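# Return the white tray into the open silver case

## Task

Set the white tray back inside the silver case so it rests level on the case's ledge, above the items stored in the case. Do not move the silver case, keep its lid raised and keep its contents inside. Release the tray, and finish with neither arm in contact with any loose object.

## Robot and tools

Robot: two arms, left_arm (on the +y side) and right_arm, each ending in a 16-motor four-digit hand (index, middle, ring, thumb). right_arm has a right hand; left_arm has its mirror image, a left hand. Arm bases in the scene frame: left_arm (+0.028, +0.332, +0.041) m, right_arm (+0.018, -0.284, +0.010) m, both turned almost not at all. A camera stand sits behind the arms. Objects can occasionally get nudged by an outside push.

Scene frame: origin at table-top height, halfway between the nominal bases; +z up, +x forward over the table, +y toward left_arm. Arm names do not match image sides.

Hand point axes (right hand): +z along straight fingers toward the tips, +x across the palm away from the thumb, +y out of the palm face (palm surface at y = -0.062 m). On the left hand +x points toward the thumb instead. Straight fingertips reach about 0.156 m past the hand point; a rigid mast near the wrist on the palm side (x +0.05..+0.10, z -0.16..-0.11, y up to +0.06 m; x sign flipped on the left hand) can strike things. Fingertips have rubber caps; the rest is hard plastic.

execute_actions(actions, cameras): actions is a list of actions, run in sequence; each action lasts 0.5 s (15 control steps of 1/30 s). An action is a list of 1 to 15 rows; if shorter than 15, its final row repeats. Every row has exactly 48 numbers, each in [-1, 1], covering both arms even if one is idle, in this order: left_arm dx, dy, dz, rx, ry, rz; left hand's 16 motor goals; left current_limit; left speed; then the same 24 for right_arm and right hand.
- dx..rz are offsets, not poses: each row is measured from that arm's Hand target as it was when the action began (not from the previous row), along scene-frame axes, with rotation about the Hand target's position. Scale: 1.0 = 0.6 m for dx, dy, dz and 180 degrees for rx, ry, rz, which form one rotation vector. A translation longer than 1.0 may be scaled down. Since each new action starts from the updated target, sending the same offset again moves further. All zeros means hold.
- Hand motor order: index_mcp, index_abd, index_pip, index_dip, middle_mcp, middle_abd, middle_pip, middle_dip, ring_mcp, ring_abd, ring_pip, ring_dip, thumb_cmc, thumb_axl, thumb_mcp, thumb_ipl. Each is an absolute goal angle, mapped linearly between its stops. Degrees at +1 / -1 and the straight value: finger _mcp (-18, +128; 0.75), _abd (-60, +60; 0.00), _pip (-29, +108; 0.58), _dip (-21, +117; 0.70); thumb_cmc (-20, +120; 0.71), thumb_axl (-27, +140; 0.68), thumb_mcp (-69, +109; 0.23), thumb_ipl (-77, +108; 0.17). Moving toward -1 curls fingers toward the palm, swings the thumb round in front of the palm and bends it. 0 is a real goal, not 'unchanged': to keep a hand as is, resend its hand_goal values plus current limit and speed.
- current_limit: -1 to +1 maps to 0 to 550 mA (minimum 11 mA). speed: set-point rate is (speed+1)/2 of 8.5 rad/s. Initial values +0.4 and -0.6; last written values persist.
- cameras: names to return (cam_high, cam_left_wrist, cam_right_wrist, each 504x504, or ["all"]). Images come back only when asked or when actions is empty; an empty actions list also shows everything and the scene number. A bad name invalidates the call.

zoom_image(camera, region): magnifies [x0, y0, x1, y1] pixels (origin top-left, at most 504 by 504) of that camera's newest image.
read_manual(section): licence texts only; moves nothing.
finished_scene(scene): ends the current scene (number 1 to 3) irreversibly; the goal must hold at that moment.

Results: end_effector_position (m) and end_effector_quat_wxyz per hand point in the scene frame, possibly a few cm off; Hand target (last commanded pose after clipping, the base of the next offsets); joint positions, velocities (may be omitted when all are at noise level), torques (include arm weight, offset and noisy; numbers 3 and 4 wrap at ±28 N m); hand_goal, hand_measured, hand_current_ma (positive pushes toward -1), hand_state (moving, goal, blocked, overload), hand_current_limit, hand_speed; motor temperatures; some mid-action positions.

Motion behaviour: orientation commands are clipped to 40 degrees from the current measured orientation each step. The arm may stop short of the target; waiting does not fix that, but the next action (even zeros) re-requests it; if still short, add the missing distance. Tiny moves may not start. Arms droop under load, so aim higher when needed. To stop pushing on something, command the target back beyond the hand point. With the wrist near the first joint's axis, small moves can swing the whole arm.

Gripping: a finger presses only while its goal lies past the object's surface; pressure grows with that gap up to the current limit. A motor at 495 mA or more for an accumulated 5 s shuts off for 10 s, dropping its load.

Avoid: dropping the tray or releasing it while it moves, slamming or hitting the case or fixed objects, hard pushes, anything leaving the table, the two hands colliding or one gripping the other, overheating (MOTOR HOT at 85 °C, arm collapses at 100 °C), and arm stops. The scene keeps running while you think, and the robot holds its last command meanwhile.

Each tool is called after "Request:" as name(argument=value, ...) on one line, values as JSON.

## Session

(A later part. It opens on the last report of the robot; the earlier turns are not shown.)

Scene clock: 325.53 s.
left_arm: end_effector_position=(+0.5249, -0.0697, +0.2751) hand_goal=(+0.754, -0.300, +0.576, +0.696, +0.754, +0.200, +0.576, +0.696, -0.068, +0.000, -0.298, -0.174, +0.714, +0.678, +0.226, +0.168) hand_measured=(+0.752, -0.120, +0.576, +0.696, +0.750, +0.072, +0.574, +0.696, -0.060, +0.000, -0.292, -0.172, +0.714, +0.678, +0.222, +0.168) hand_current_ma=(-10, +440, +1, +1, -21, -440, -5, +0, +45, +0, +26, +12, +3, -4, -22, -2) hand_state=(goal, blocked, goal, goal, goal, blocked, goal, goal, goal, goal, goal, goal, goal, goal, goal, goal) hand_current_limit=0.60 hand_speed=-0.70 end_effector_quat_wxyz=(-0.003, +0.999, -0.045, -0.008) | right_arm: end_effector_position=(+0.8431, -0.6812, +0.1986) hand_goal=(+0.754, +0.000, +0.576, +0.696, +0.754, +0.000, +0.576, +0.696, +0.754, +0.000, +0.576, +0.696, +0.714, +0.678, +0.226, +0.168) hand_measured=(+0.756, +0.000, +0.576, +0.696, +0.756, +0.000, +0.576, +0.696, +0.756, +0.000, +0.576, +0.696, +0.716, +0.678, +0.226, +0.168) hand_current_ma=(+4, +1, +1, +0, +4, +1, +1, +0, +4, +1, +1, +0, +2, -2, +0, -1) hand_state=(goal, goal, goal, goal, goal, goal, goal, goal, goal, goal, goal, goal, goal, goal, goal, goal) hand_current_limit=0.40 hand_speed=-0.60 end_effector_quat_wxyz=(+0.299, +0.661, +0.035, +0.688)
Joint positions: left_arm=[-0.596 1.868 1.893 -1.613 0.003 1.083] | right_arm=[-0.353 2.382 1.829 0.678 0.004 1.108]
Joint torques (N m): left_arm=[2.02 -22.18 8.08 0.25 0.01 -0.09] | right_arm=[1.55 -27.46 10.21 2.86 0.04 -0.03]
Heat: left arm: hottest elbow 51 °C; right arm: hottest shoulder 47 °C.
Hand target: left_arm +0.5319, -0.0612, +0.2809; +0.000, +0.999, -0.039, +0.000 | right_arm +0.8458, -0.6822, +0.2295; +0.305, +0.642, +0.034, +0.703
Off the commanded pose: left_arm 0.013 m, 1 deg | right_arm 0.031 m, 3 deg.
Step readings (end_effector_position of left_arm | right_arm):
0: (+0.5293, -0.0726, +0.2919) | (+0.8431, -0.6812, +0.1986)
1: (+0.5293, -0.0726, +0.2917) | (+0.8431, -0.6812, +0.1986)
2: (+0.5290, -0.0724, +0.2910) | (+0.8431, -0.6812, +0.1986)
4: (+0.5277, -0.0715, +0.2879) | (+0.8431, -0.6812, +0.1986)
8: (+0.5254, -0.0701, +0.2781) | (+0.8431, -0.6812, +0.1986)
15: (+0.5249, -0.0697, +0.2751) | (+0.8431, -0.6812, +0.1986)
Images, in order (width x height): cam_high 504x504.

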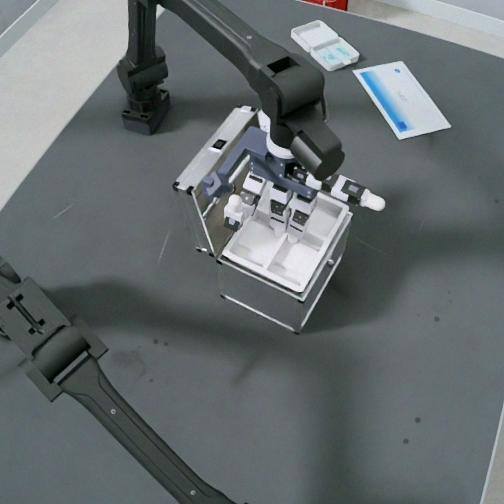

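Request:
execute_actions(actions=[], cameras=["cam_left_wrist", "cam_right_wrist", "cam_high"])

Request:
zoom_image(camera="cam_left_wrist", region=[60, 0, 400, 250])

Scene clock: 346.70 s.
left_arm: end_effector_position=(+0.5249, -0.0697, +0.2751) hand_goal=(+0.754, -0.300, +0.576, +0.696, +0.754, +0.200, +0.576, +0.696, -0.068, +0.000, -0.298, -0.174, +0.714, +0.678, +0.226, +0.168) hand_measured=(+0.752, -0.120, +0.576, +0.696, +0.750, +0.072, +0.574, +0.696, -0.060, +0.000, -0.292, -0.172, +0.714, +0.678, +0.222, +0.168) hand_current_ma=(-10, +440, +1, +1, -21, -440, -5, +0, +45, +0, +26, +12, +3, -4, -22, -2) hand_state=(goal, blocked, goal, goal, goal, blocked, goal, goal, goal, goal, goal, goal, goal, goal, goal, goal) hand_current_limit=0.60 hand_speed=-0.70 end_effector_quat_wxyz=(-0.003, +0.999, -0.045, -0.008) | right_arm: end_effector_position=(+0.8431, -0.6812, +0.1986) hand_goal=(+0.754, +0.000, +0.576, +0.696, +0.754, +0.000, +0.576, +0.696, +0.754, +0.000, +0.576, +0.696, +0.714, +0.678, +0.226, +0.168) hand_measured=(+0.756, +0.000, +0.576, +0.696, +0.756, +0.000, +0.576, +0.696, +0.756, +0.000, +0.576, +0.696, +0.716, +0.678, +0.226, +0.168) hand_current_ma=(+4, +1, +1, +0, +4, +1, +1, +0, +4, +1, +1, +0, +2, -2, +0, -1) hand_state=(goal, goal, goal, goal, goal, goal, goal, goal, goal, goal, goal, goal, goal, goal, goal, goal) hand_current_limit=0.40 hand_speed=-0.60 end_effector_quat_wxyz=(+0.299, +0.661, +0.035, +0.688)
Joint positions: left_arm=[-0.596 1.868 1.893 -1.613 0.003 1.083] | right_arm=[-0.353 2.382 1.829 0.678 0.004 1.108]
Joint velocities: within noise
Joint torques (N m): left_arm=[2.2 -22.18 8.06 0.27 0.01 -0.09] | right_arm=[1.49 -27.52 10.22 2.85 0.04 -0.05]
Motor temperatures (°C): left_arm=[25 44 51 26 24 24] | right_arm=[28 47 38 26 26 23]
Heat: left arm: hottest elbow 51 °C; right arm: hottest shoulder 47 °C.
Hand target: left_arm +0.5319, -0.0612, +0.2809; +0.000, +0.999, -0.039, +0.000 | right_arm +0.8458, -0.6822, +0.2295; +0.305, +0.642, +0.034, +0.703
Off the commanded pose: left_arm 0.013 m, 1 deg | right_arm 0.031 m, 3 deg.

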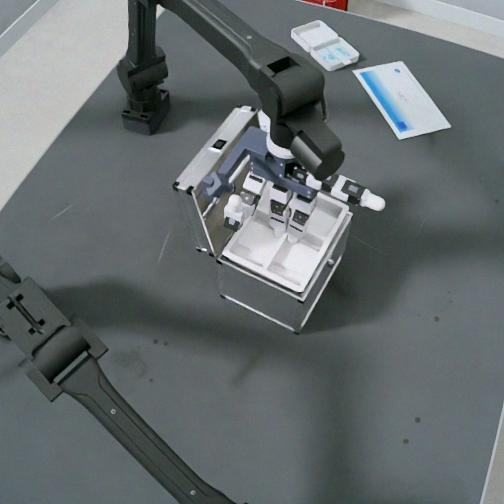

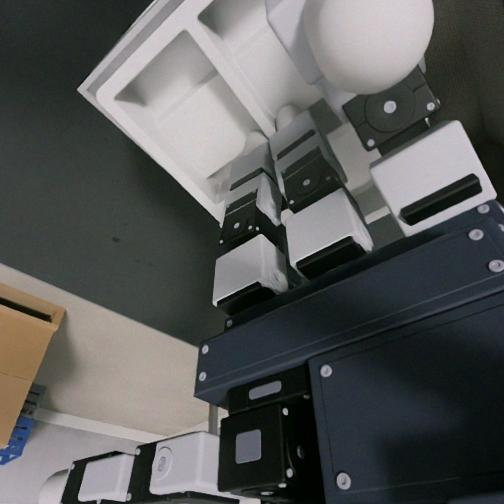

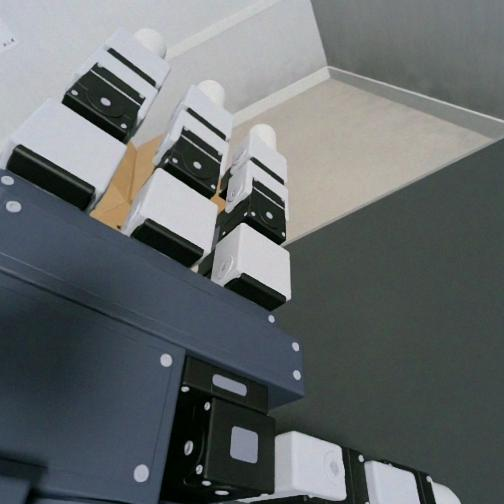

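Scaled by 1.482 from the camera's 504x504 image, which has a finer 720x720 frame.

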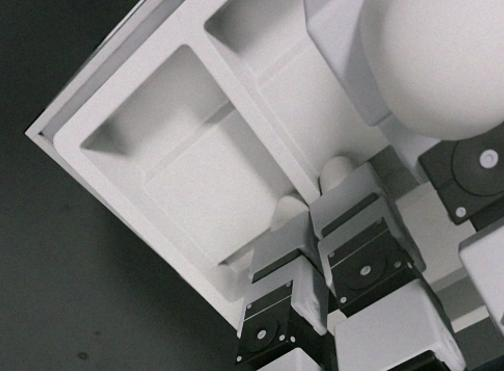

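Request:
execute_actions(actions=[[[0.005,-0.004,-0.006,0,0,0,0.754,-0.3,0.576,0.696,0.754,0.2,0.576,0.696,-0.068,0,-0.299,-0.174,0.714,0.678,0.226,0.168,0.6,-0.7,0,0,0,0,0,0,0.754,0,0.576,0.696,0.754,0,0.576,0.696,0.754,0,0.576,0.696,0.714,0.678,0.226,0.168,0.4,-0.6]]], cameras=["cam_high", "cam_left_wrist"])

Request:
zoom_image(camera="cam_high", region=[270, 255, 330, 315])

Request:
zoom_image(camera="cam_high", region=[208, 225, 268, 285])

Request:
zoom_image(camera="cam_high", region=[316, 182, 376, 242])

Scene clock: 358.77 s.
left_arm: end_effector_position=(+0.5259, -0.0704, +0.2753) hand_goal=(+0.754, -0.300, +0.576, +0.696, +0.754, +0.200, +0.576, +0.696, -0.068, +0.000, -0.298, -0.174, +0.714, +0.678, +0.226, +0.168) hand_measured=(+0.752, -0.120, +0.576, +0.696, +0.750, +0.072, +0.574, +0.696, -0.060, +0.000, -0.292, -0.172, +0.714, +0.678, +0.222, +0.168) hand_current_ma=(-10, +440, +1, +1, -21, -440, -5, +0, +45, +0, +26, +12, +3, -4, -22, -2) hand_state=(goal, blocked, goal, goal, goal, blocked, goal, goal, goal, goal, goal, goal, goal, goal, goal, goal) hand_current_limit=0.60 hand_speed=-0.70 end_effector_quat_wxyz=(-0.002, +0.999, -0.045, -0.006) | right_arm: end_effector_position=(+0.8431, -0.6812, +0.1986) hand_goal=(+0.754, +0.000, +0.576, +0.696, +0.754, +0.000, +0.576, +0.696, +0.754, +0.000, +0.576, +0.696, +0.714, +0.678, +0.226, +0.168) hand_measured=(+0.756, +0.000, +0.576, +0.696, +0.756, +0.000, +0.576, +0.696, +0.756, +0.000, +0.576, +0.696, +0.716, +0.678, +0.226, +0.168) hand_current_ma=(+4, +1, +1, +0, +4, +1, +1, +0, +4, +1, +1, +0, +2, -2, +0, -1) hand_state=(goal, goal, goal, goal, goal, goal, goal, goal, goal, goal, goal, goal, goal, goal, goal, goal) hand_current_limit=0.40 hand_speed=-0.60 end_effector_quat_wxyz=(+0.299, +0.661, +0.035, +0.688)
Joint positions: left_arm=[-0.596 1.868 1.893 -1.608 0.003 1.083] | right_arm=[-0.353 2.382 1.829 0.678 0.004 1.108]
Joint torques (N m): left_arm=[2.08 -21.3 8.53 0.27 0.02 -0.1] | right_arm=[1.61 -27.58 10.25 2.85 0.04 -0.03]
Heat: left arm: hottest elbow 51 °C; right arm: hottest shoulder 47 °C.
Hand target: left_arm +0.5349, -0.0636, +0.2773; +0.000, +0.999, -0.039, +0.000 | right_arm +0.8458, -0.6822, +0.2295; +0.305, +0.642, +0.034, +0.703
Off the commanded pose: left_arm 0.011 m, 1 deg | right_arm 0.031 m, 3 deg.
Step readings (end_effector_position of left_arm | right_arm):
0: (+0.5249, -0.0697, +0.2751) | (+0.8431, -0.6812, +0.1986)
1: (+0.5249, -0.0697, +0.2751) | (+0.8431, -0.6812, +0.1986)
2: (+0.5249, -0.0698, +0.2751) | (+0.8431, -0.6812, +0.1986)
4: (+0.5253, -0.0700, +0.2752) | (+0.8431, -0.6812, +0.1986)
8: (+0.5257, -0.0703, +0.2753) | (+0.8431, -0.6812, +0.1986)
15: (+0.5258, -0.0704, +0.2753) | (+0.8431, -0.6812, +0.1986)
Images, in order (width x height): cam_high 504x504, cam_left_wrist 504x504.

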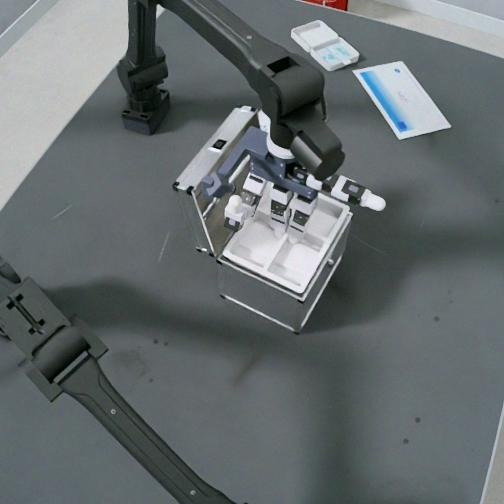

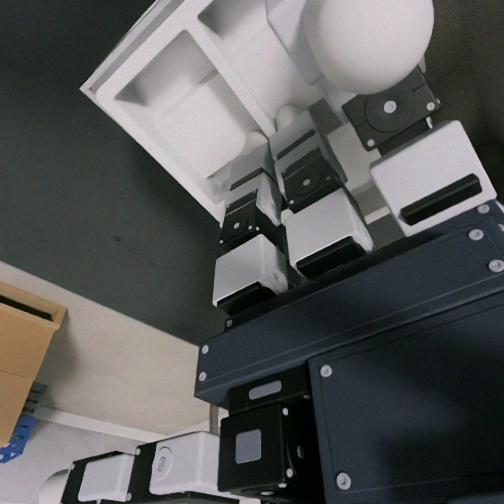

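Scaled by 8.400 from the camera's 504x504 image, which has a finer 720x720 frame.

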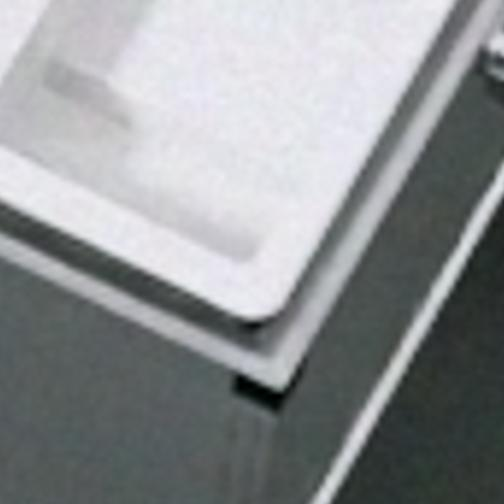

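Scaled by 8.400 from the camera's 504x504 image, which has a finer 720x720 frame.

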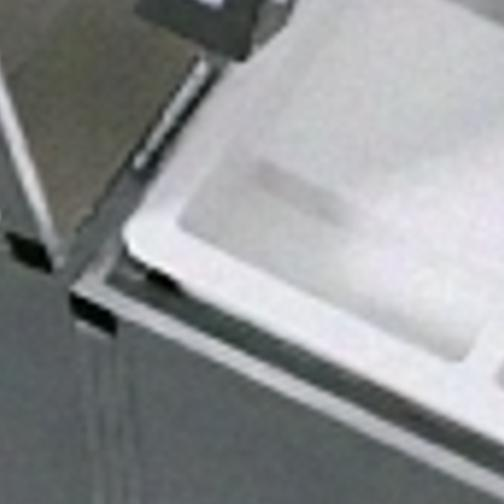

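Scaled by 8.400 from the camera's 504x504 image, which has a finer 720x720 frame.

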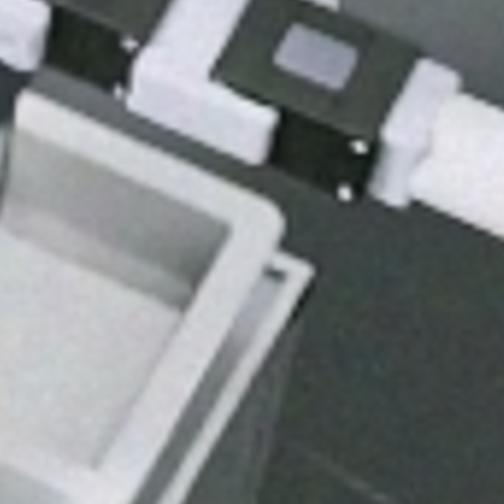

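Request:
execute_actions(actions=[[[0.004,-0.003,-0.012,0,0,0,0.754,-0.3,0.576,0.696,0.754,0.2,0.576,0.696,-0.068,0,-0.299,-0.174,0.714,0.678,0.226,0.168,0.6,-0.7,0,0,0,0,0,0,0.754,0,0.576,0.696,0.754,0,0.576,0.696,0.754,0,0.576,0.696,0.714,0.678,0.226,0.168,0.4,-0.6],[0.006,-0.0045,-0.024,0,0,0,0.754,-0.3,0.576,0.696,0.754,0.2,0.576,0.696,-0.068,0,-0.299,-0.174,0.714,0.678,0.226,0.168,0.6,-0.7,0,0,0,0,0,0,0.754,0,0.576,0.696,0.754,0,0.576,0.696,0.754,0,0.576,0.696,0.714,0.678,0.226,0.168,0.4,-0.6]]], cameras=["cam_high", "cam_left_wrist"])

Request:
zoom_image(camera="cam_high", region=[270, 255, 330, 315])

Request:
zoom_image(camera="cam_high", region=[208, 225, 268, 285])

Request:
zoom_image(camera="cam_high", region=[316, 182, 376, 242])

Scene clock: 375.43 s.
left_arm: end_effector_position=(+0.5284, -0.0721, +0.2703) hand_goal=(+0.754, -0.300, +0.576, +0.696, +0.754, +0.200, +0.576, +0.696, -0.068, +0.000, -0.298, -0.174, +0.714, +0.678, +0.226, +0.168) hand_measured=(+0.752, -0.122, +0.576, +0.696, +0.750, +0.072, +0.574, +0.696, -0.060, +0.000, -0.292, -0.172, +0.714, +0.678, +0.222, +0.168) hand_current_ma=(-7, +440, +1, +1, -17, -440, -5, +0, +45, +0, +26, +12, +3, -4, -22, -2) hand_state=(goal, blocked, goal, goal, goal, blocked, goal, goal, goal, goal, goal, goal, goal, goal, goal, goal) hand_current_limit=0.60 hand_speed=-0.70 end_effector_quat_wxyz=(+0.001, +0.999, -0.045, -0.001) | right_arm: end_effector_position=(+0.8431, -0.6812, +0.1986) hand_goal=(+0.754, +0.000, +0.576, +0.696, +0.754, +0.000, +0.576, +0.696, +0.754, +0.000, +0.576, +0.696, +0.714, +0.678, +0.226, +0.168) hand_measured=(+0.756, +0.000, +0.576, +0.696, +0.756, +0.000, +0.576, +0.696, +0.756, +0.000, +0.576, +0.696, +0.716, +0.678, +0.226, +0.168) hand_current_ma=(+4, +1, +1, +0, +4, +1, +1, +0, +4, +1, +1, +0, +2, -2, +0, -1) hand_state=(goal, goal, goal, goal, goal, goal, goal, goal, goal, goal, goal, goal, goal, goal, goal, goal) hand_current_limit=0.40 hand_speed=-0.60 end_effector_quat_wxyz=(+0.299, +0.661, +0.035, +0.688)
Joint positions: left_arm=[-0.596 1.868 1.878 -1.581 0.003 1.083] | right_arm=[-0.353 2.382 1.829 0.678 0.004 1.108]
Joint torques (N m): left_arm=[2.08 -20.19 8.23 0.51 0.02 -0.11] | right_arm=[1.44 -27.52 10.24 2.84 0.04 -0.03]
Heat: left arm: hottest elbow 51 °C; right arm: hottest shoulder 47 °C.
Hand target: left_arm +0.5385, -0.0662, +0.2628; +0.000, +0.999, -0.039, +0.000 | right_arm +0.8458, -0.6822, +0.2295; +0.305, +0.642, +0.034, +0.703
Off the commanded pose: left_arm 0.014 m, 1 deg | right_arm 0.031 m, 3 deg.
Step readings (end_effector_position of left_arm | right_arm):
0: (+0.5259, -0.0704, +0.2753) | (+0.8431, -0.6812, +0.1986)
1: (+0.5259, -0.0704, +0.2753) | (+0.8431, -0.6812, +0.1986)
2: (+0.5261, -0.0706, +0.2754) | (+0.8431, -0.6812, +0.1986)
4: (+0.5276, -0.0716, +0.2751) | (+0.8431, -0.6812, +0.1986)
8: (+0.5285, -0.0721, +0.2723) | (+0.8431, -0.6812, +0.1986)
15: (+0.5284, -0.0721, +0.2703) | (+0.8431, -0.6812, +0.1986)
Images, in order (width x height): cam_high 504x504, cam_left_wrist 504x504.

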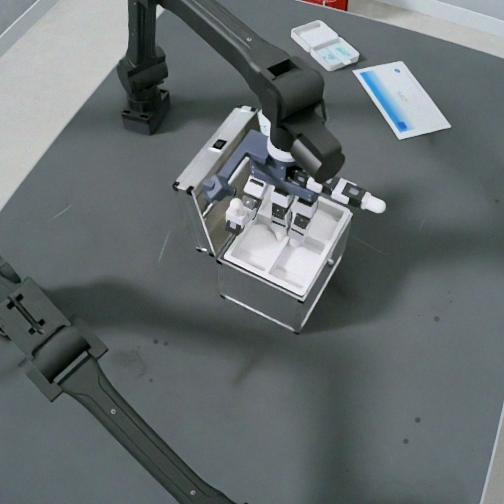

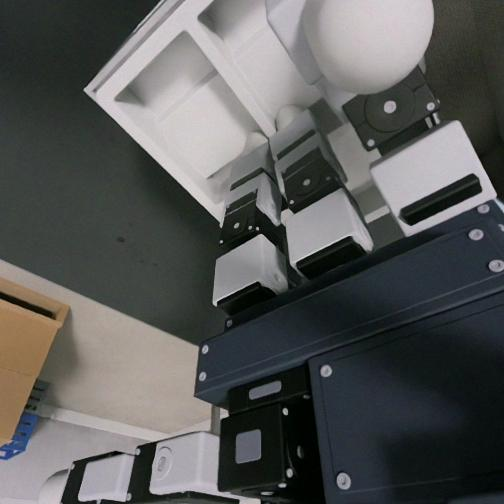

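Scaled by 8.400 from the camera's 504x504 image, which has a finer 720x720 frame.

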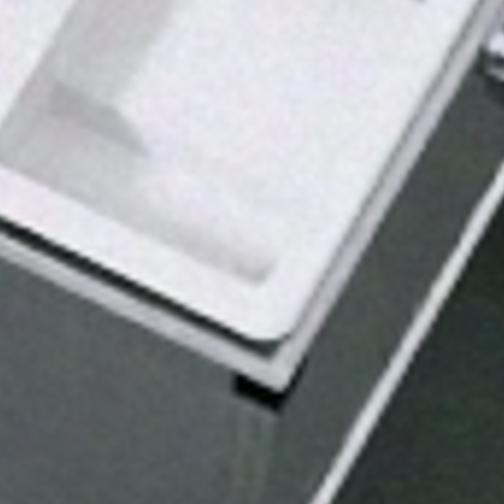

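Scaled by 8.400 from the camera's 504x504 image, which has a finer 720x720 frame.

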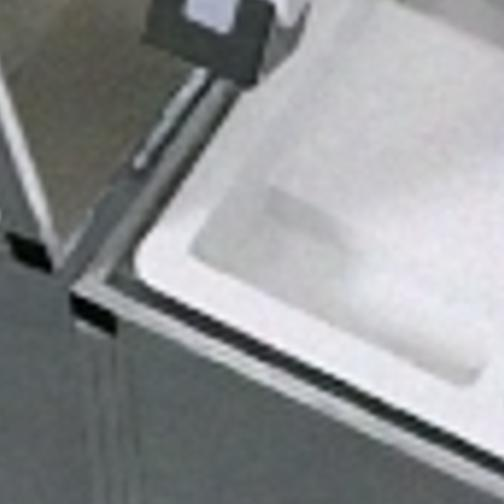

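Scaled by 8.400 from the camera's 504x504 image, which has a finer 720x720 frame.

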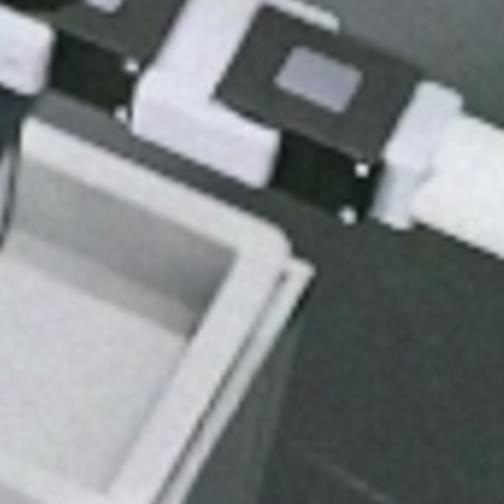

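Request:
execute_actions(actions=[[[0.0,0.001,-0.01,0,0,-0.003,0.754,-0.3,0.576,0.696,0.754,0.2,0.576,0.696,-0.068,0,-0.299,-0.174,0.714,0.678,0.226,0.168,0.6,-0.7,0,0,0,0,0,0,0.754,0,0.576,0.696,0.754,0,0.576,0.696,0.754,0,0.576,0.696,0.714,0.678,0.226,0.168,0.4,-0.6],[0.0,0.002,-0.018,0,0,-0.006,0.754,-0.3,0.576,0.696,0.754,0.2,0.576,0.696,-0.068,0,-0.299,-0.174,0.714,0.678,0.226,0.168,0.6,-0.7,0,0,0,0,0,0,0.754,0,0.576,0.696,0.754,0,0.576,0.696,0.754,0,0.576,0.696,0.714,0.678,0.226,0.168,0.4,-0.6]]], cameras=["cam_high", "cam_left_wrist"])

Request:
zoom_image(camera="cam_high", region=[270, 255, 330, 315])

Request:
zoom_image(camera="cam_high", region=[208, 225, 268, 285])

Request:
zoom_image(camera="cam_high", region=[316, 182, 376, 242])

Scene clock: 390.80 s.
left_arm: end_effector_position=(+0.5268, -0.0723, +0.2607) hand_goal=(+0.754, -0.300, +0.576, +0.696, +0.754, +0.200, +0.576, +0.696, -0.068, +0.000, -0.298, -0.174, +0.714, +0.678, +0.226, +0.168) hand_measured=(+0.754, -0.122, +0.576, +0.696, +0.750, +0.072, +0.574, +0.696, -0.060, +0.000, -0.292, -0.172, +0.714, +0.678, +0.222, +0.168) hand_current_ma=(-4, +440, +1, +1, -15, -440, -5, +0, +45, +0, +26, +12, +3, -4, -22, -2) hand_state=(goal, blocked, goal, goal, goal, blocked, goal, goal, goal, goal, goal, goal, goal, goal, goal, goal) hand_current_limit=0.60 hand_speed=-0.70 end_effector_quat_wxyz=(+0.001, +0.999, -0.054, -0.001) | right_arm: end_effector_position=(+0.8431, -0.6812, +0.1986) hand_goal=(+0.754, +0.000, +0.576, +0.696, +0.754, +0.000, +0.576, +0.696, +0.754, +0.000, +0.576, +0.696, +0.714, +0.678, +0.226, +0.168) hand_measured=(+0.756, +0.000, +0.576, +0.696, +0.756, +0.000, +0.576, +0.696, +0.756, +0.000, +0.576, +0.696, +0.716, +0.678, +0.226, +0.168) hand_current_ma=(+4, +1, +1, +0, +4, +1, +1, +0, +4, +1, +1, +0, +2, -2, +0, -1) hand_state=(goal, goal, goal, goal, goal, goal, goal, goal, goal, goal, goal, goal, goal, goal, goal, goal) hand_current_limit=0.40 hand_speed=-0.60 end_effector_quat_wxyz=(+0.299, +0.661, +0.035, +0.688)
Joint positions: left_arm=[-0.596 1.868 1.853 -1.556 0.003 1.102] | right_arm=[-0.353 2.382 1.829 0.678 0.004 1.108]
Joint torques (N m): left_arm=[2.37 -20.01 8.23 0.59 0.03 -0.07] | right_arm=[1.49 -27.69 10.25 2.91 0.03 -0.04]
Heat: left arm: hottest elbow 50 °C; right arm: hottest shoulder 47 °C.
Hand target: left_arm +0.5385, -0.0650, +0.2521; +0.000, +0.999, -0.048, +0.000 | right_arm +0.8458, -0.6822, +0.2295; +0.305, +0.642, +0.034, +0.703
Off the commanded pose: left_arm 0.016 m, 1 deg | right_arm 0.031 m, 3 deg.
Step readings (end_effector_position of left_arm | right_arm):
0: (+0.5284, -0.0721, +0.2703) | (+0.8431, -0.6812, +0.1986)
1: (+0.5284, -0.0721, +0.2703) | (+0.8431, -0.6812, +0.1986)
2: (+0.5284, -0.0721, +0.2699) | (+0.8431, -0.6812, +0.1986)
4: (+0.5281, -0.0721, +0.2676) | (+0.8431, -0.6812, +0.1986)
8: (+0.5275, -0.0723, +0.2622) | (+0.8431, -0.6812, +0.1986)
15: (+0.5269, -0.0723, +0.2607) | (+0.8431, -0.6812, +0.1986)
Images, in order (width x height): cam_high 504x504, cam_left_wrist 504x504.

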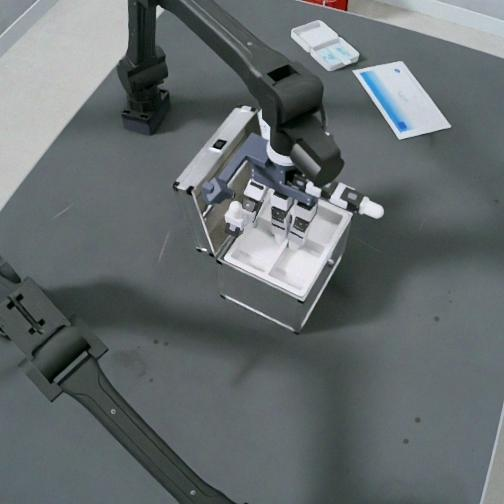

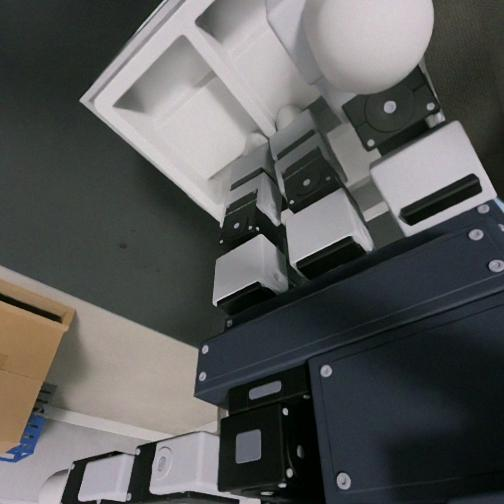

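Scaled by 8.400 from the camera's 504x504 image, which has a finer 720x720 frame.

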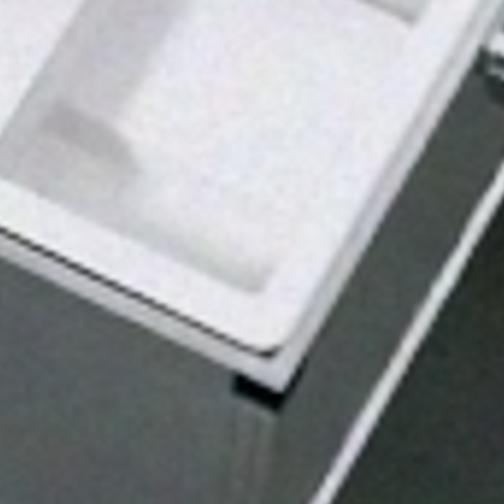

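Scaled by 8.400 from the camera's 504x504 image, which has a finer 720x720 frame.

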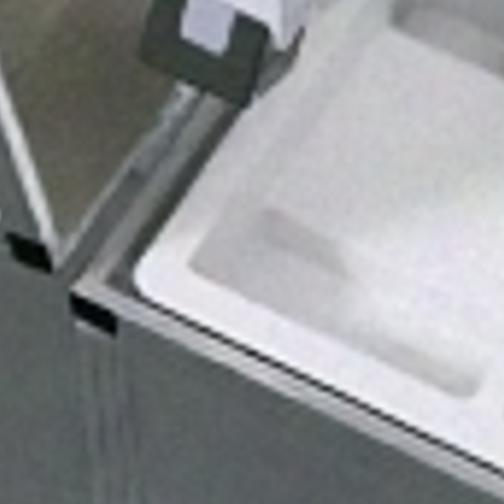

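Scaled by 8.400 from the camera's 504x504 image, which has a finer 720x720 frame.

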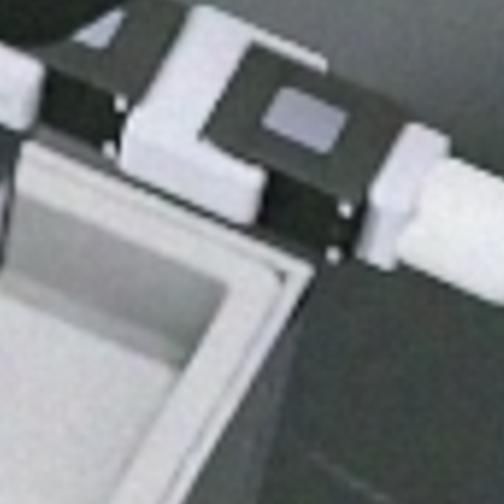

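Request:
execute_actions(actions=[[[0.0,0.001,-0.006,0,0,0,0.754,-0.3,0.576,0.696,0.754,0.2,0.576,0.696,-0.068,0,-0.299,-0.174,0.714,0.678,0.226,0.168,0.6,-0.7,0,0,0,0,0,0,0.754,0,0.576,0.696,0.754,0,0.576,0.696,0.754,0,0.576,0.696,0.714,0.678,0.226,0.168,0.4,-0.6],[-0.001,0.002,-0.016,0,0,0,0.754,-0.3,0.576,0.696,0.754,0.2,0.576,0.696,-0.068,0,-0.299,-0.174,0.714,0.678,0.226,0.168,0.6,-0.7,0,0,0,0,0,0,0.754,0,0.576,0.696,0.754,0,0.576,0.696,0.754,0,0.576,0.696,0.714,0.678,0.226,0.168,0.4,-0.6]]], cameras=["cam_high", "cam_left_wrist"])

Request:
zoom_image(camera="cam_high", region=[270, 255, 330, 315])

Request:
zoom_image(camera="cam_high", region=[208, 225, 268, 285])

Request:
zoom_image(camera="cam_high", region=[316, 182, 376, 242])

Scene clock: 396.10 s.
left_arm: end_effector_position=(+0.5266, -0.0723, +0.2564) hand_goal=(+0.754, -0.300, +0.576, +0.696, +0.754, +0.200, +0.576, +0.696, -0.068, +0.000, -0.298, -0.174, +0.714, +0.678, +0.226, +0.168) hand_measured=(+0.756, -0.124, +0.576, +0.696, +0.754, +0.072, +0.576, +0.696, -0.058, +0.000, -0.292, -0.172, +0.714, +0.678, +0.222, +0.168) hand_current_ma=(+8, +440, +3, +1, +0, -440, -2, +0, +46, +0, +26, +12, +3, -4, -22, -2) hand_state=(goal, blocked, goal, goal, goal, blocked, goal, goal, goal, goal, goal, goal, goal, goal, goal, goal) hand_current_limit=0.60 hand_speed=-0.70 end_effector_quat_wxyz=(+0.002, +0.998, -0.055, +0.001) | right_arm: end_effector_position=(+0.8431, -0.6812, +0.1986) hand_goal=(+0.754, +0.000, +0.576, +0.696, +0.754, +0.000, +0.576, +0.696, +0.754, +0.000, +0.576, +0.696, +0.714, +0.678, +0.226, +0.168) hand_measured=(+0.756, +0.000, +0.576, +0.696, +0.756, +0.000, +0.576, +0.696, +0.756, +0.000, +0.576, +0.696, +0.716, +0.678, +0.226, +0.168) hand_current_ma=(+4, +1, +1, +0, +4, +1, +1, +0, +4, +1, +1, +0, +2, -2, +0, -1) hand_state=(goal, goal, goal, goal, goal, goal, goal, goal, goal, goal, goal, goal, goal, goal, goal, goal) hand_current_limit=0.40 hand_speed=-0.60 end_effector_quat_wxyz=(+0.299, +0.661, +0.035, +0.688)
Joint positions: left_arm=[-0.596 1.866 1.837 -1.54 0.003 1.104] | right_arm=[-0.353 2.382 1.829 0.678 0.004 1.108]
Joint torques (N m): left_arm=[2.49 -20.01 7.32 1.02 0.03 -0.07] | right_arm=[1.49 -27.63 10.24 2.89 0.04 -0.04]
Heat: left arm: hottest elbow 50 °C; right arm: hottest shoulder 47 °C.
Hand target: left_arm +0.5379, -0.0639, +0.2424; +0.000, +0.999, -0.048, +0.000 | right_arm +0.8458, -0.6822, +0.2295; +0.305, +0.642, +0.034, +0.703
Off the commanded pose: left_arm 0.020 m, 1 deg | right_arm 0.031 m, 3 deg.
Step readings (end_effector_position of left_arm | right_arm):
0: (+0.5267, -0.0723, +0.2607) | (+0.8431, -0.6812, +0.1986)
1: (+0.5268, -0.0724, +0.2608) | (+0.8431, -0.6812, +0.1986)
2: (+0.5267, -0.0723, +0.2603) | (+0.8431, -0.6812, +0.1986)
4: (+0.5267, -0.0723, +0.2580) | (+0.8431, -0.6812, +0.1986)
8: (+0.5269, -0.0724, +0.2565) | (+0.8431, -0.6812, +0.1986)
15: (+0.5266, -0.0723, +0.2563) | (+0.8431, -0.6812, +0.1986)
Images, in order (width x height): cam_high 504x504, cam_left_wrist 504x504.

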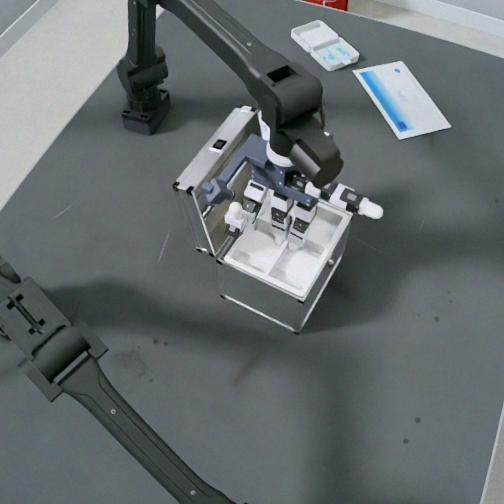

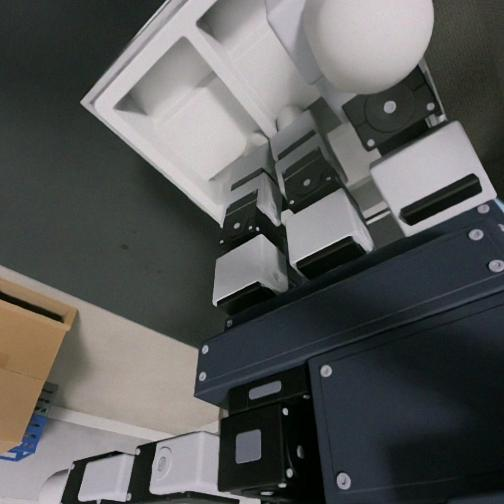

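Scaled by 8.400 from the camera's 504x504 image, which has a finer 720x720 frame.

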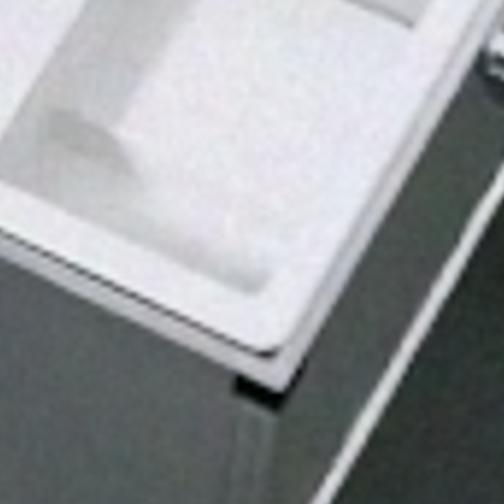

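Scaled by 8.400 from the camera's 504x504 image, which has a finer 720x720 frame.

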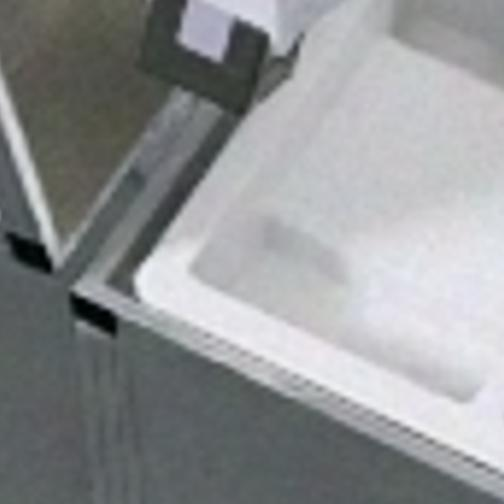

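Scaled by 8.400 from the camera's 504x504 image, which has a finer 720x720 frame.

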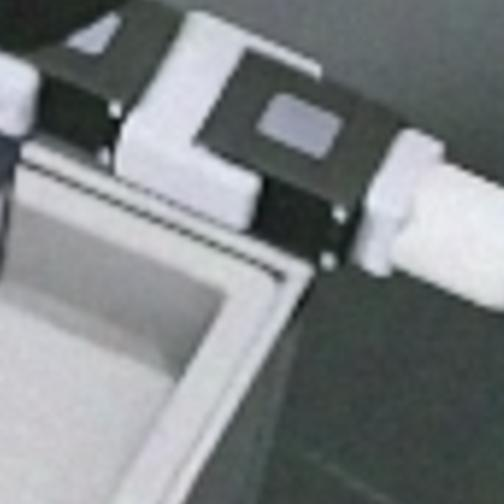

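Request:
execute_actions(actions=[[[0.0,0.0,-0.012,0,0,0,0.754,-0.3,0.576,0.696,0.754,0.2,0.576,0.696,-0.068,0,-0.299,-0.174,0.714,0.678,0.226,0.168,0.6,-0.7,0,0,0,0,0,0,0.754,0,0.576,0.696,0.754,0,0.576,0.696,0.754,0,0.576,0.696,0.714,0.678,0.226,0.168,0.4,-0.6]]], cameras=["cam_high"])

Request:
zoom_image(camera="cam_high", region=[270, 255, 330, 315])

Request:
zoom_image(camera="cam_high", region=[316, 182, 376, 242])

Request:
zoom_image(camera="cam_high", region=[200, 150, 370, 320])

Scene clock: 400.20 s.
left_arm: end_effector_position=(+0.5258, -0.0718, +0.2563) hand_goal=(+0.754, -0.300, +0.576, +0.696, +0.754, +0.200, +0.576, +0.696, -0.068, +0.000, -0.298, -0.174, +0.714, +0.678, +0.226, +0.168) hand_measured=(+0.756, -0.124, +0.576, +0.696, +0.754, +0.072, +0.576, +0.696, -0.058, +0.000, -0.292, -0.172, +0.714, +0.678, +0.222, +0.168) hand_current_ma=(+11, +440, +3, +1, +1, -440, -2, +0, +46, +0, +26, +12, +3, -4, -22, -2) hand_state=(goal, blocked, goal, goal, goal, blocked, goal, goal, goal, goal, goal, goal, goal, goal, goal, goal) hand_current_limit=0.60 hand_speed=-0.70 end_effector_quat_wxyz=(+0.004, +0.998, -0.055, +0.004) | right_arm: end_effector_position=(+0.8431, -0.6812, +0.1986) hand_goal=(+0.754, +0.000, +0.576, +0.696, +0.754, +0.000, +0.576, +0.696, +0.754, +0.000, +0.576, +0.696, +0.714, +0.678, +0.226, +0.168) hand_measured=(+0.756, +0.000, +0.576, +0.696, +0.756, +0.000, +0.576, +0.696, +0.756, +0.000, +0.576, +0.696, +0.716, +0.678, +0.226, +0.168) hand_current_ma=(+4, +1, +1, +0, +4, +1, +1, +0, +4, +1, +1, +0, +2, -2, +0, -1) hand_state=(goal, goal, goal, goal, goal, goal, goal, goal, goal, goal, goal, goal, goal, goal, goal, goal) hand_current_limit=0.40 hand_speed=-0.60 end_effector_quat_wxyz=(+0.299, +0.661, +0.035, +0.688)
Joint positions: left_arm=[-0.596 1.857 1.823 -1.525 0.003 1.104] | right_arm=[-0.353 2.382 1.829 0.678 0.004 1.108]
Joint torques (N m): left_arm=[2.49 -19.08 7.13 1.26 0.03 -0.08] | right_arm=[1.32 -27.52 10.19 2.86 0.04 -0.05]
Heat: left arm: hottest elbow 50 °C; right arm: hottest shoulder 48 °C.
Hand target: left_arm +0.5379, -0.0639, +0.2353; +0.000, +0.999, -0.048, +0.000 | right_arm +0.8458, -0.6822, +0.2295; +0.305, +0.642, +0.034, +0.703
Off the commanded pose: left_arm 0.026 m, 1 deg | right_arm 0.031 m, 3 deg.
Step readings (end_effector_position of left_arm | right_arm):
0: (+0.5266, -0.0723, +0.2564) | (+0.8431, -0.6812, +0.1986)
1: (+0.5266, -0.0723, +0.2564) | (+0.8431, -0.6812, +0.1986)
2: (+0.5266, -0.0723, +0.2562) | (+0.8431, -0.6812, +0.1986)
4: (+0.5263, -0.0721, +0.2562) | (+0.8431, -0.6812, +0.1986)
8: (+0.5259, -0.0719, +0.2560) | (+0.8431, -0.6812, +0.1986)
15: (+0.5258, -0.0718, +0.2560) | (+0.8431, -0.6812, +0.1986)
Images, in order (width x height): cam_high 504x504.

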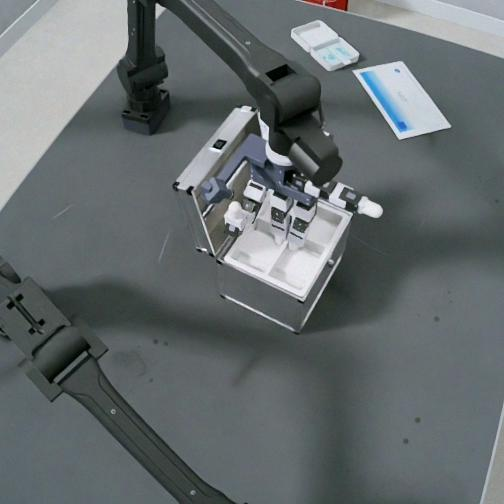

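Scaled by 8.400 from the camera's 504x504 image, which has a finer 720x720 frame.

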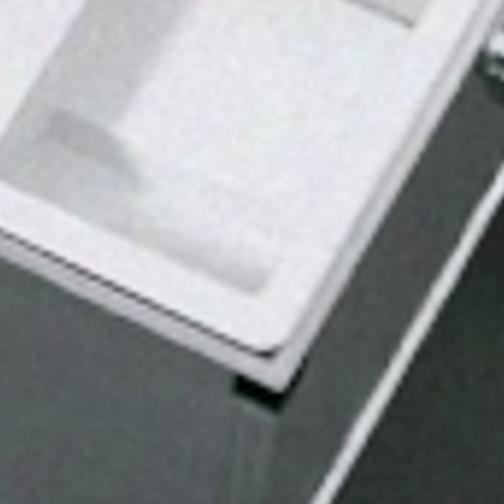

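Scaled by 8.400 from the camera's 504x504 image, which has a finer 720x720 frame.

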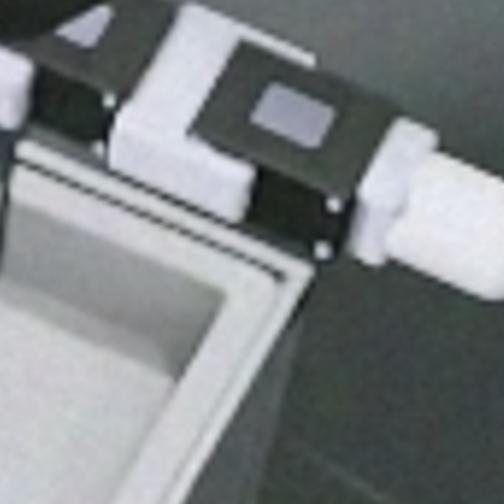

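Scaled by 2.965 from the camera's 504x504 image, which has a finer 720x720 frame.

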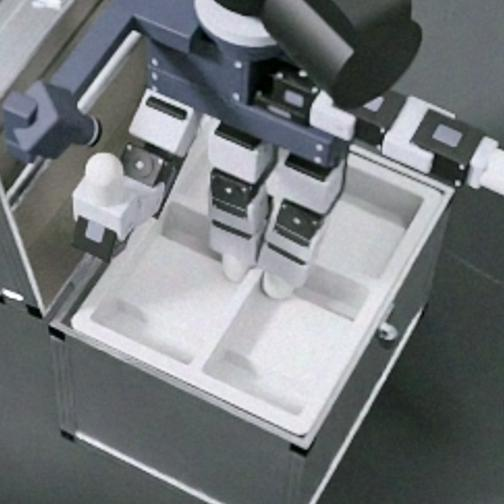

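Request:
execute_actions(actions=[[[0,0,0.012,0,0,0,0.754,-0.04,0.576,0.696,0.754,-0.05,0.576,0.696,-0.068,0,-0.299,-0.174,0.714,0.678,0.226,0.168,0.4,-0.85,0,0,0,0,0,0,0.754,0,0.576,0.696,0.754,0,0.576,0.696,0.754,0,0.576,0.696,0.714,0.678,0.226,0.168,0.4,-0.6]]], cameras=["cam_high"])

Request:
zoom_image(camera="cam_high", region=[200, 150, 370, 320])

Scene clock: 405.27 s.
left_arm: end_effector_position=(+0.5285, -0.0712, +0.2567) hand_goal=(+0.754, -0.040, +0.576, +0.696, +0.754, -0.050, +0.576, +0.696, -0.068, +0.000, -0.298, -0.174, +0.714, +0.678, +0.226, +0.168) hand_measured=(+0.752, -0.104, +0.576, +0.696, +0.750, +0.012, +0.576, +0.696, -0.058, +0.000, -0.292, -0.172, +0.714, +0.678, +0.222, +0.168) hand_current_ma=(-7, -276, +3, +1, -16, +264, -3, +0, +46, +0, +26, +12, +3, -4, -22, -2) hand_state=(goal, blocked, goal, goal, goal, blocked, goal, goal, goal, goal, goal, goal, goal, goal, goal, goal) hand_current_limit=0.40 hand_speed=-0.85 end_effector_quat_wxyz=(+0.006, +0.999, -0.054, +0.007) | right_arm: end_effector_position=(+0.8431, -0.6812, +0.1986) hand_goal=(+0.754, +0.000, +0.576, +0.696, +0.754, +0.000, +0.576, +0.696, +0.754, +0.000, +0.576, +0.696, +0.714, +0.678, +0.226, +0.168) hand_measured=(+0.756, +0.000, +0.576, +0.696, +0.756, +0.000, +0.576, +0.696, +0.756, +0.000, +0.576, +0.696, +0.716, +0.678, +0.226, +0.168) hand_current_ma=(+4, +1, +1, +0, +4, +1, +1, +0, +4, +1, +1, +0, +2, -2, +0, -1) hand_state=(goal, goal, goal, goal, goal, goal, goal, goal, goal, goal, goal, goal, goal, goal, goal, goal) hand_current_limit=0.40 hand_speed=-0.60 end_effector_quat_wxyz=(+0.299, +0.661, +0.035, +0.688)
Joint positions: left_arm=[-0.593 1.857 1.823 -1.518 0.003 1.104] | right_arm=[-0.353 2.382 1.829 0.678 0.004 1.108]
Joint torques (N m): left_arm=[2.2 -19.08 8.35 0.16 0.06 -0.08] | right_arm=[1.32 -27.46 10.26 2.85 0.04 -0.03]
Heat: left arm: hottest elbow 49 °C; right arm: hottest shoulder 48 °C.
Hand target: left_arm +0.5380, -0.0638, +0.2425; +0.000, +0.999, -0.048, +0.000 | right_arm +0.8458, -0.6822, +0.2295; +0.305, +0.642, +0.034, +0.703
Off the commanded pose: left_arm 0.018 m, 1 deg | right_arm 0.031 m, 3 deg.
Step readings (end_effector_position of left_arm | right_arm):
0: (+0.5258, -0.0718, +0.2563) | (+0.8431, -0.6812, +0.1986)
1: (+0.5258, -0.0718, +0.2563) | (+0.8431, -0.6812, +0.1986)
2: (+0.5258, -0.0718, +0.2563) | (+0.8431, -0.6812, +0.1986)
4: (+0.5258, -0.0718, +0.2563) | (+0.8431, -0.6812, +0.1986)
8: (+0.5260, -0.0716, +0.2563) | (+0.8431, -0.6812, +0.1986)
15: (+0.5283, -0.0714, +0.2567) | (+0.8431, -0.6812, +0.1986)
Images, in order (width x height): cam_high 504x504.

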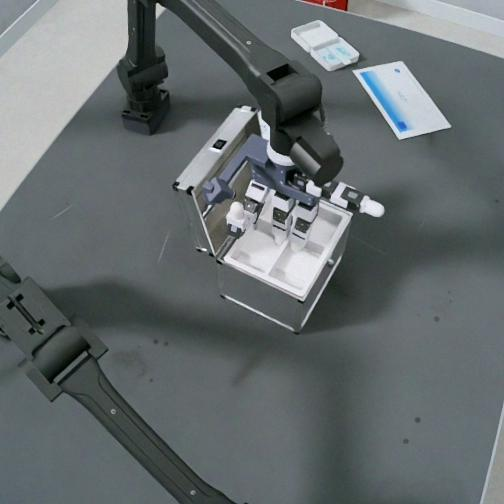

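Scaled by 2.965 from the camera's 504x504 image, which has a finer 720x720 frame.

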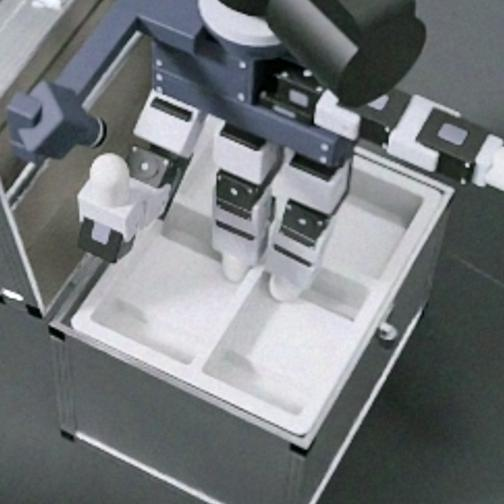

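Request:
execute_actions(actions=[[[0,0,0.025,0,0,0,0.754,-0.06,0.576,0.696,0.754,-0.03,0.576,0.696,-0.068,0,-0.299,-0.174,0.714,0.678,0.226,0.168,0.4,-0.85,0,0,0,0,0,0,0.754,0,0.576,0.696,0.754,0,0.576,0.696,0.754,0,0.576,0.696,0.714,0.678,0.226,0.168,0.4,-0.6],[0.005,-0.003,0.045,0,0,0,0.754,-0.04,0.576,0.696,0.754,-0.03,0.576,0.696,-0.068,0,-0.299,-0.174,0.714,0.678,0.226,0.168,0.4,-0.85,0,0,0,0,0,0,0.754,0,0.576,0.696,0.754,0,0.576,0.696,0.754,0,0.576,0.696,0.714,0.678,0.226,0.168,0.4,-0.6]]], cameras=["cam_high"])

Request:
zoom_image(camera="cam_high", region=[200, 150, 370, 320])

Scene clock: 409.47 s.
left_arm: end_effector_position=(+0.5233, -0.0672, +0.2668) hand_goal=(+0.754, -0.040, +0.576, +0.696, +0.754, -0.030, +0.576, +0.696, -0.068, +0.000, -0.298, -0.174, +0.714, +0.678, +0.226, +0.168) hand_measured=(+0.750, -0.042, +0.574, +0.696, +0.750, -0.026, +0.576, +0.696, -0.058, +0.000, -0.292, -0.172, +0.714, +0.678, +0.222, +0.168) hand_current_ma=(-24, -11, -9, -1, -16, +12, -3, +0, +46, +0, +26, +12, +3, -4, -22, -2) hand_state=(goal, goal, goal, goal, goal, goal, goal, goal, goal, goal, goal, goal, goal, goal, goal, goal) hand_current_limit=0.40 hand_speed=-0.85 end_effector_quat_wxyz=(-0.001, +0.999, -0.053, -0.004) | right_arm: end_effector_position=(+0.8431, -0.6812, +0.1986) hand_goal=(+0.754, +0.000, +0.576, +0.696, +0.754, +0.000, +0.576, +0.696, +0.754, +0.000, +0.576, +0.696, +0.714, +0.678, +0.226, +0.168) hand_measured=(+0.756, +0.000, +0.576, +0.696, +0.756, +0.000, +0.576, +0.696, +0.756, +0.000, +0.576, +0.696, +0.716, +0.678, +0.226, +0.168) hand_current_ma=(+4, +1, +1, +0, +4, +1, +1, +0, +4, +1, +1, +0, +2, -2, +0, -1) hand_state=(goal, goal, goal, goal, goal, goal, goal, goal, goal, goal, goal, goal, goal, goal, goal, goal) hand_current_limit=0.40 hand_speed=-0.60 end_effector_quat_wxyz=(+0.299, +0.661, +0.035, +0.688)
Joint positions: left_arm=[-0.592 1.857 1.854 -1.577 0.002 1.104] | right_arm=[-0.353 2.382 1.829 0.678 0.004 1.108]
Joint torques (N m): left_arm=[2.26 -18.55 11.66 -0.51 0.06 -0.08] | right_arm=[1.55 -27.58 10.24 2.84 0.04 -0.05]
Heat: left arm: hottest elbow 49 °C; right arm: hottest shoulder 48 °C.
Hand target: left_arm +0.5409, -0.0657, +0.2695; +0.000, +0.999, -0.048, +0.000 | right_arm +0.8458, -0.6822, +0.2295; +0.305, +0.642, +0.034, +0.703
Off the commanded pose: left_arm 0.018 m, 1 deg | right_arm 0.031 m, 3 deg.
Step readings (end_effector_position of left_arm | right_arm):
0: (+0.5285, -0.0712, +0.2567) | (+0.8431, -0.6812, +0.1986)
1: (+0.5285, -0.0712, +0.2567) | (+0.8431, -0.6812, +0.1986)
2: (+0.5284, -0.0711, +0.2566) | (+0.8431, -0.6812, +0.1986)
4: (+0.5271, -0.0703, +0.2584) | (+0.8431, -0.6812, +0.1986)
8: (+0.5230, -0.0672, +0.2606) | (+0.8431, -0.6812, +0.1986)
15: (+0.5235, -0.0673, +0.2664) | (+0.8431, -0.6812, +0.1986)
Images, in order (width x height): cam_high 504x504.

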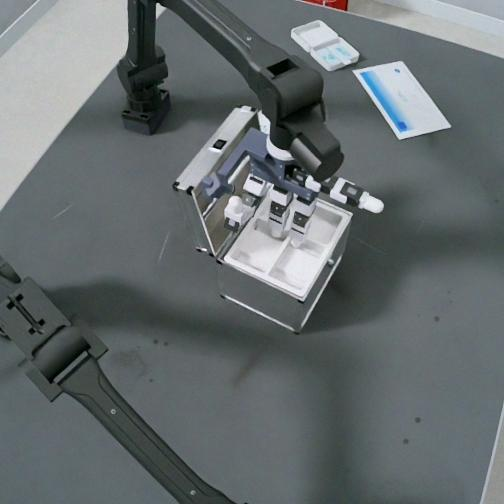

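Scaled by 2.965 from the camera's 504x504 image, which has a finer 720x720 frame.

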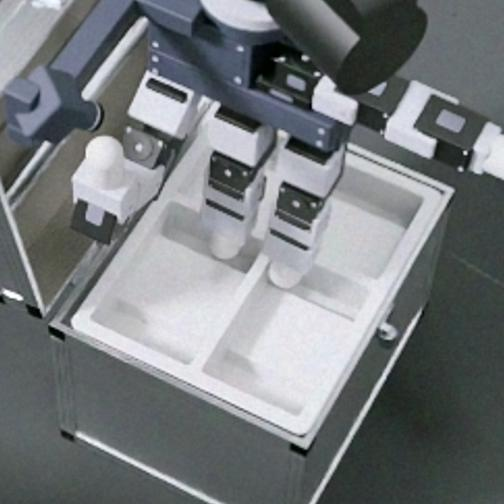

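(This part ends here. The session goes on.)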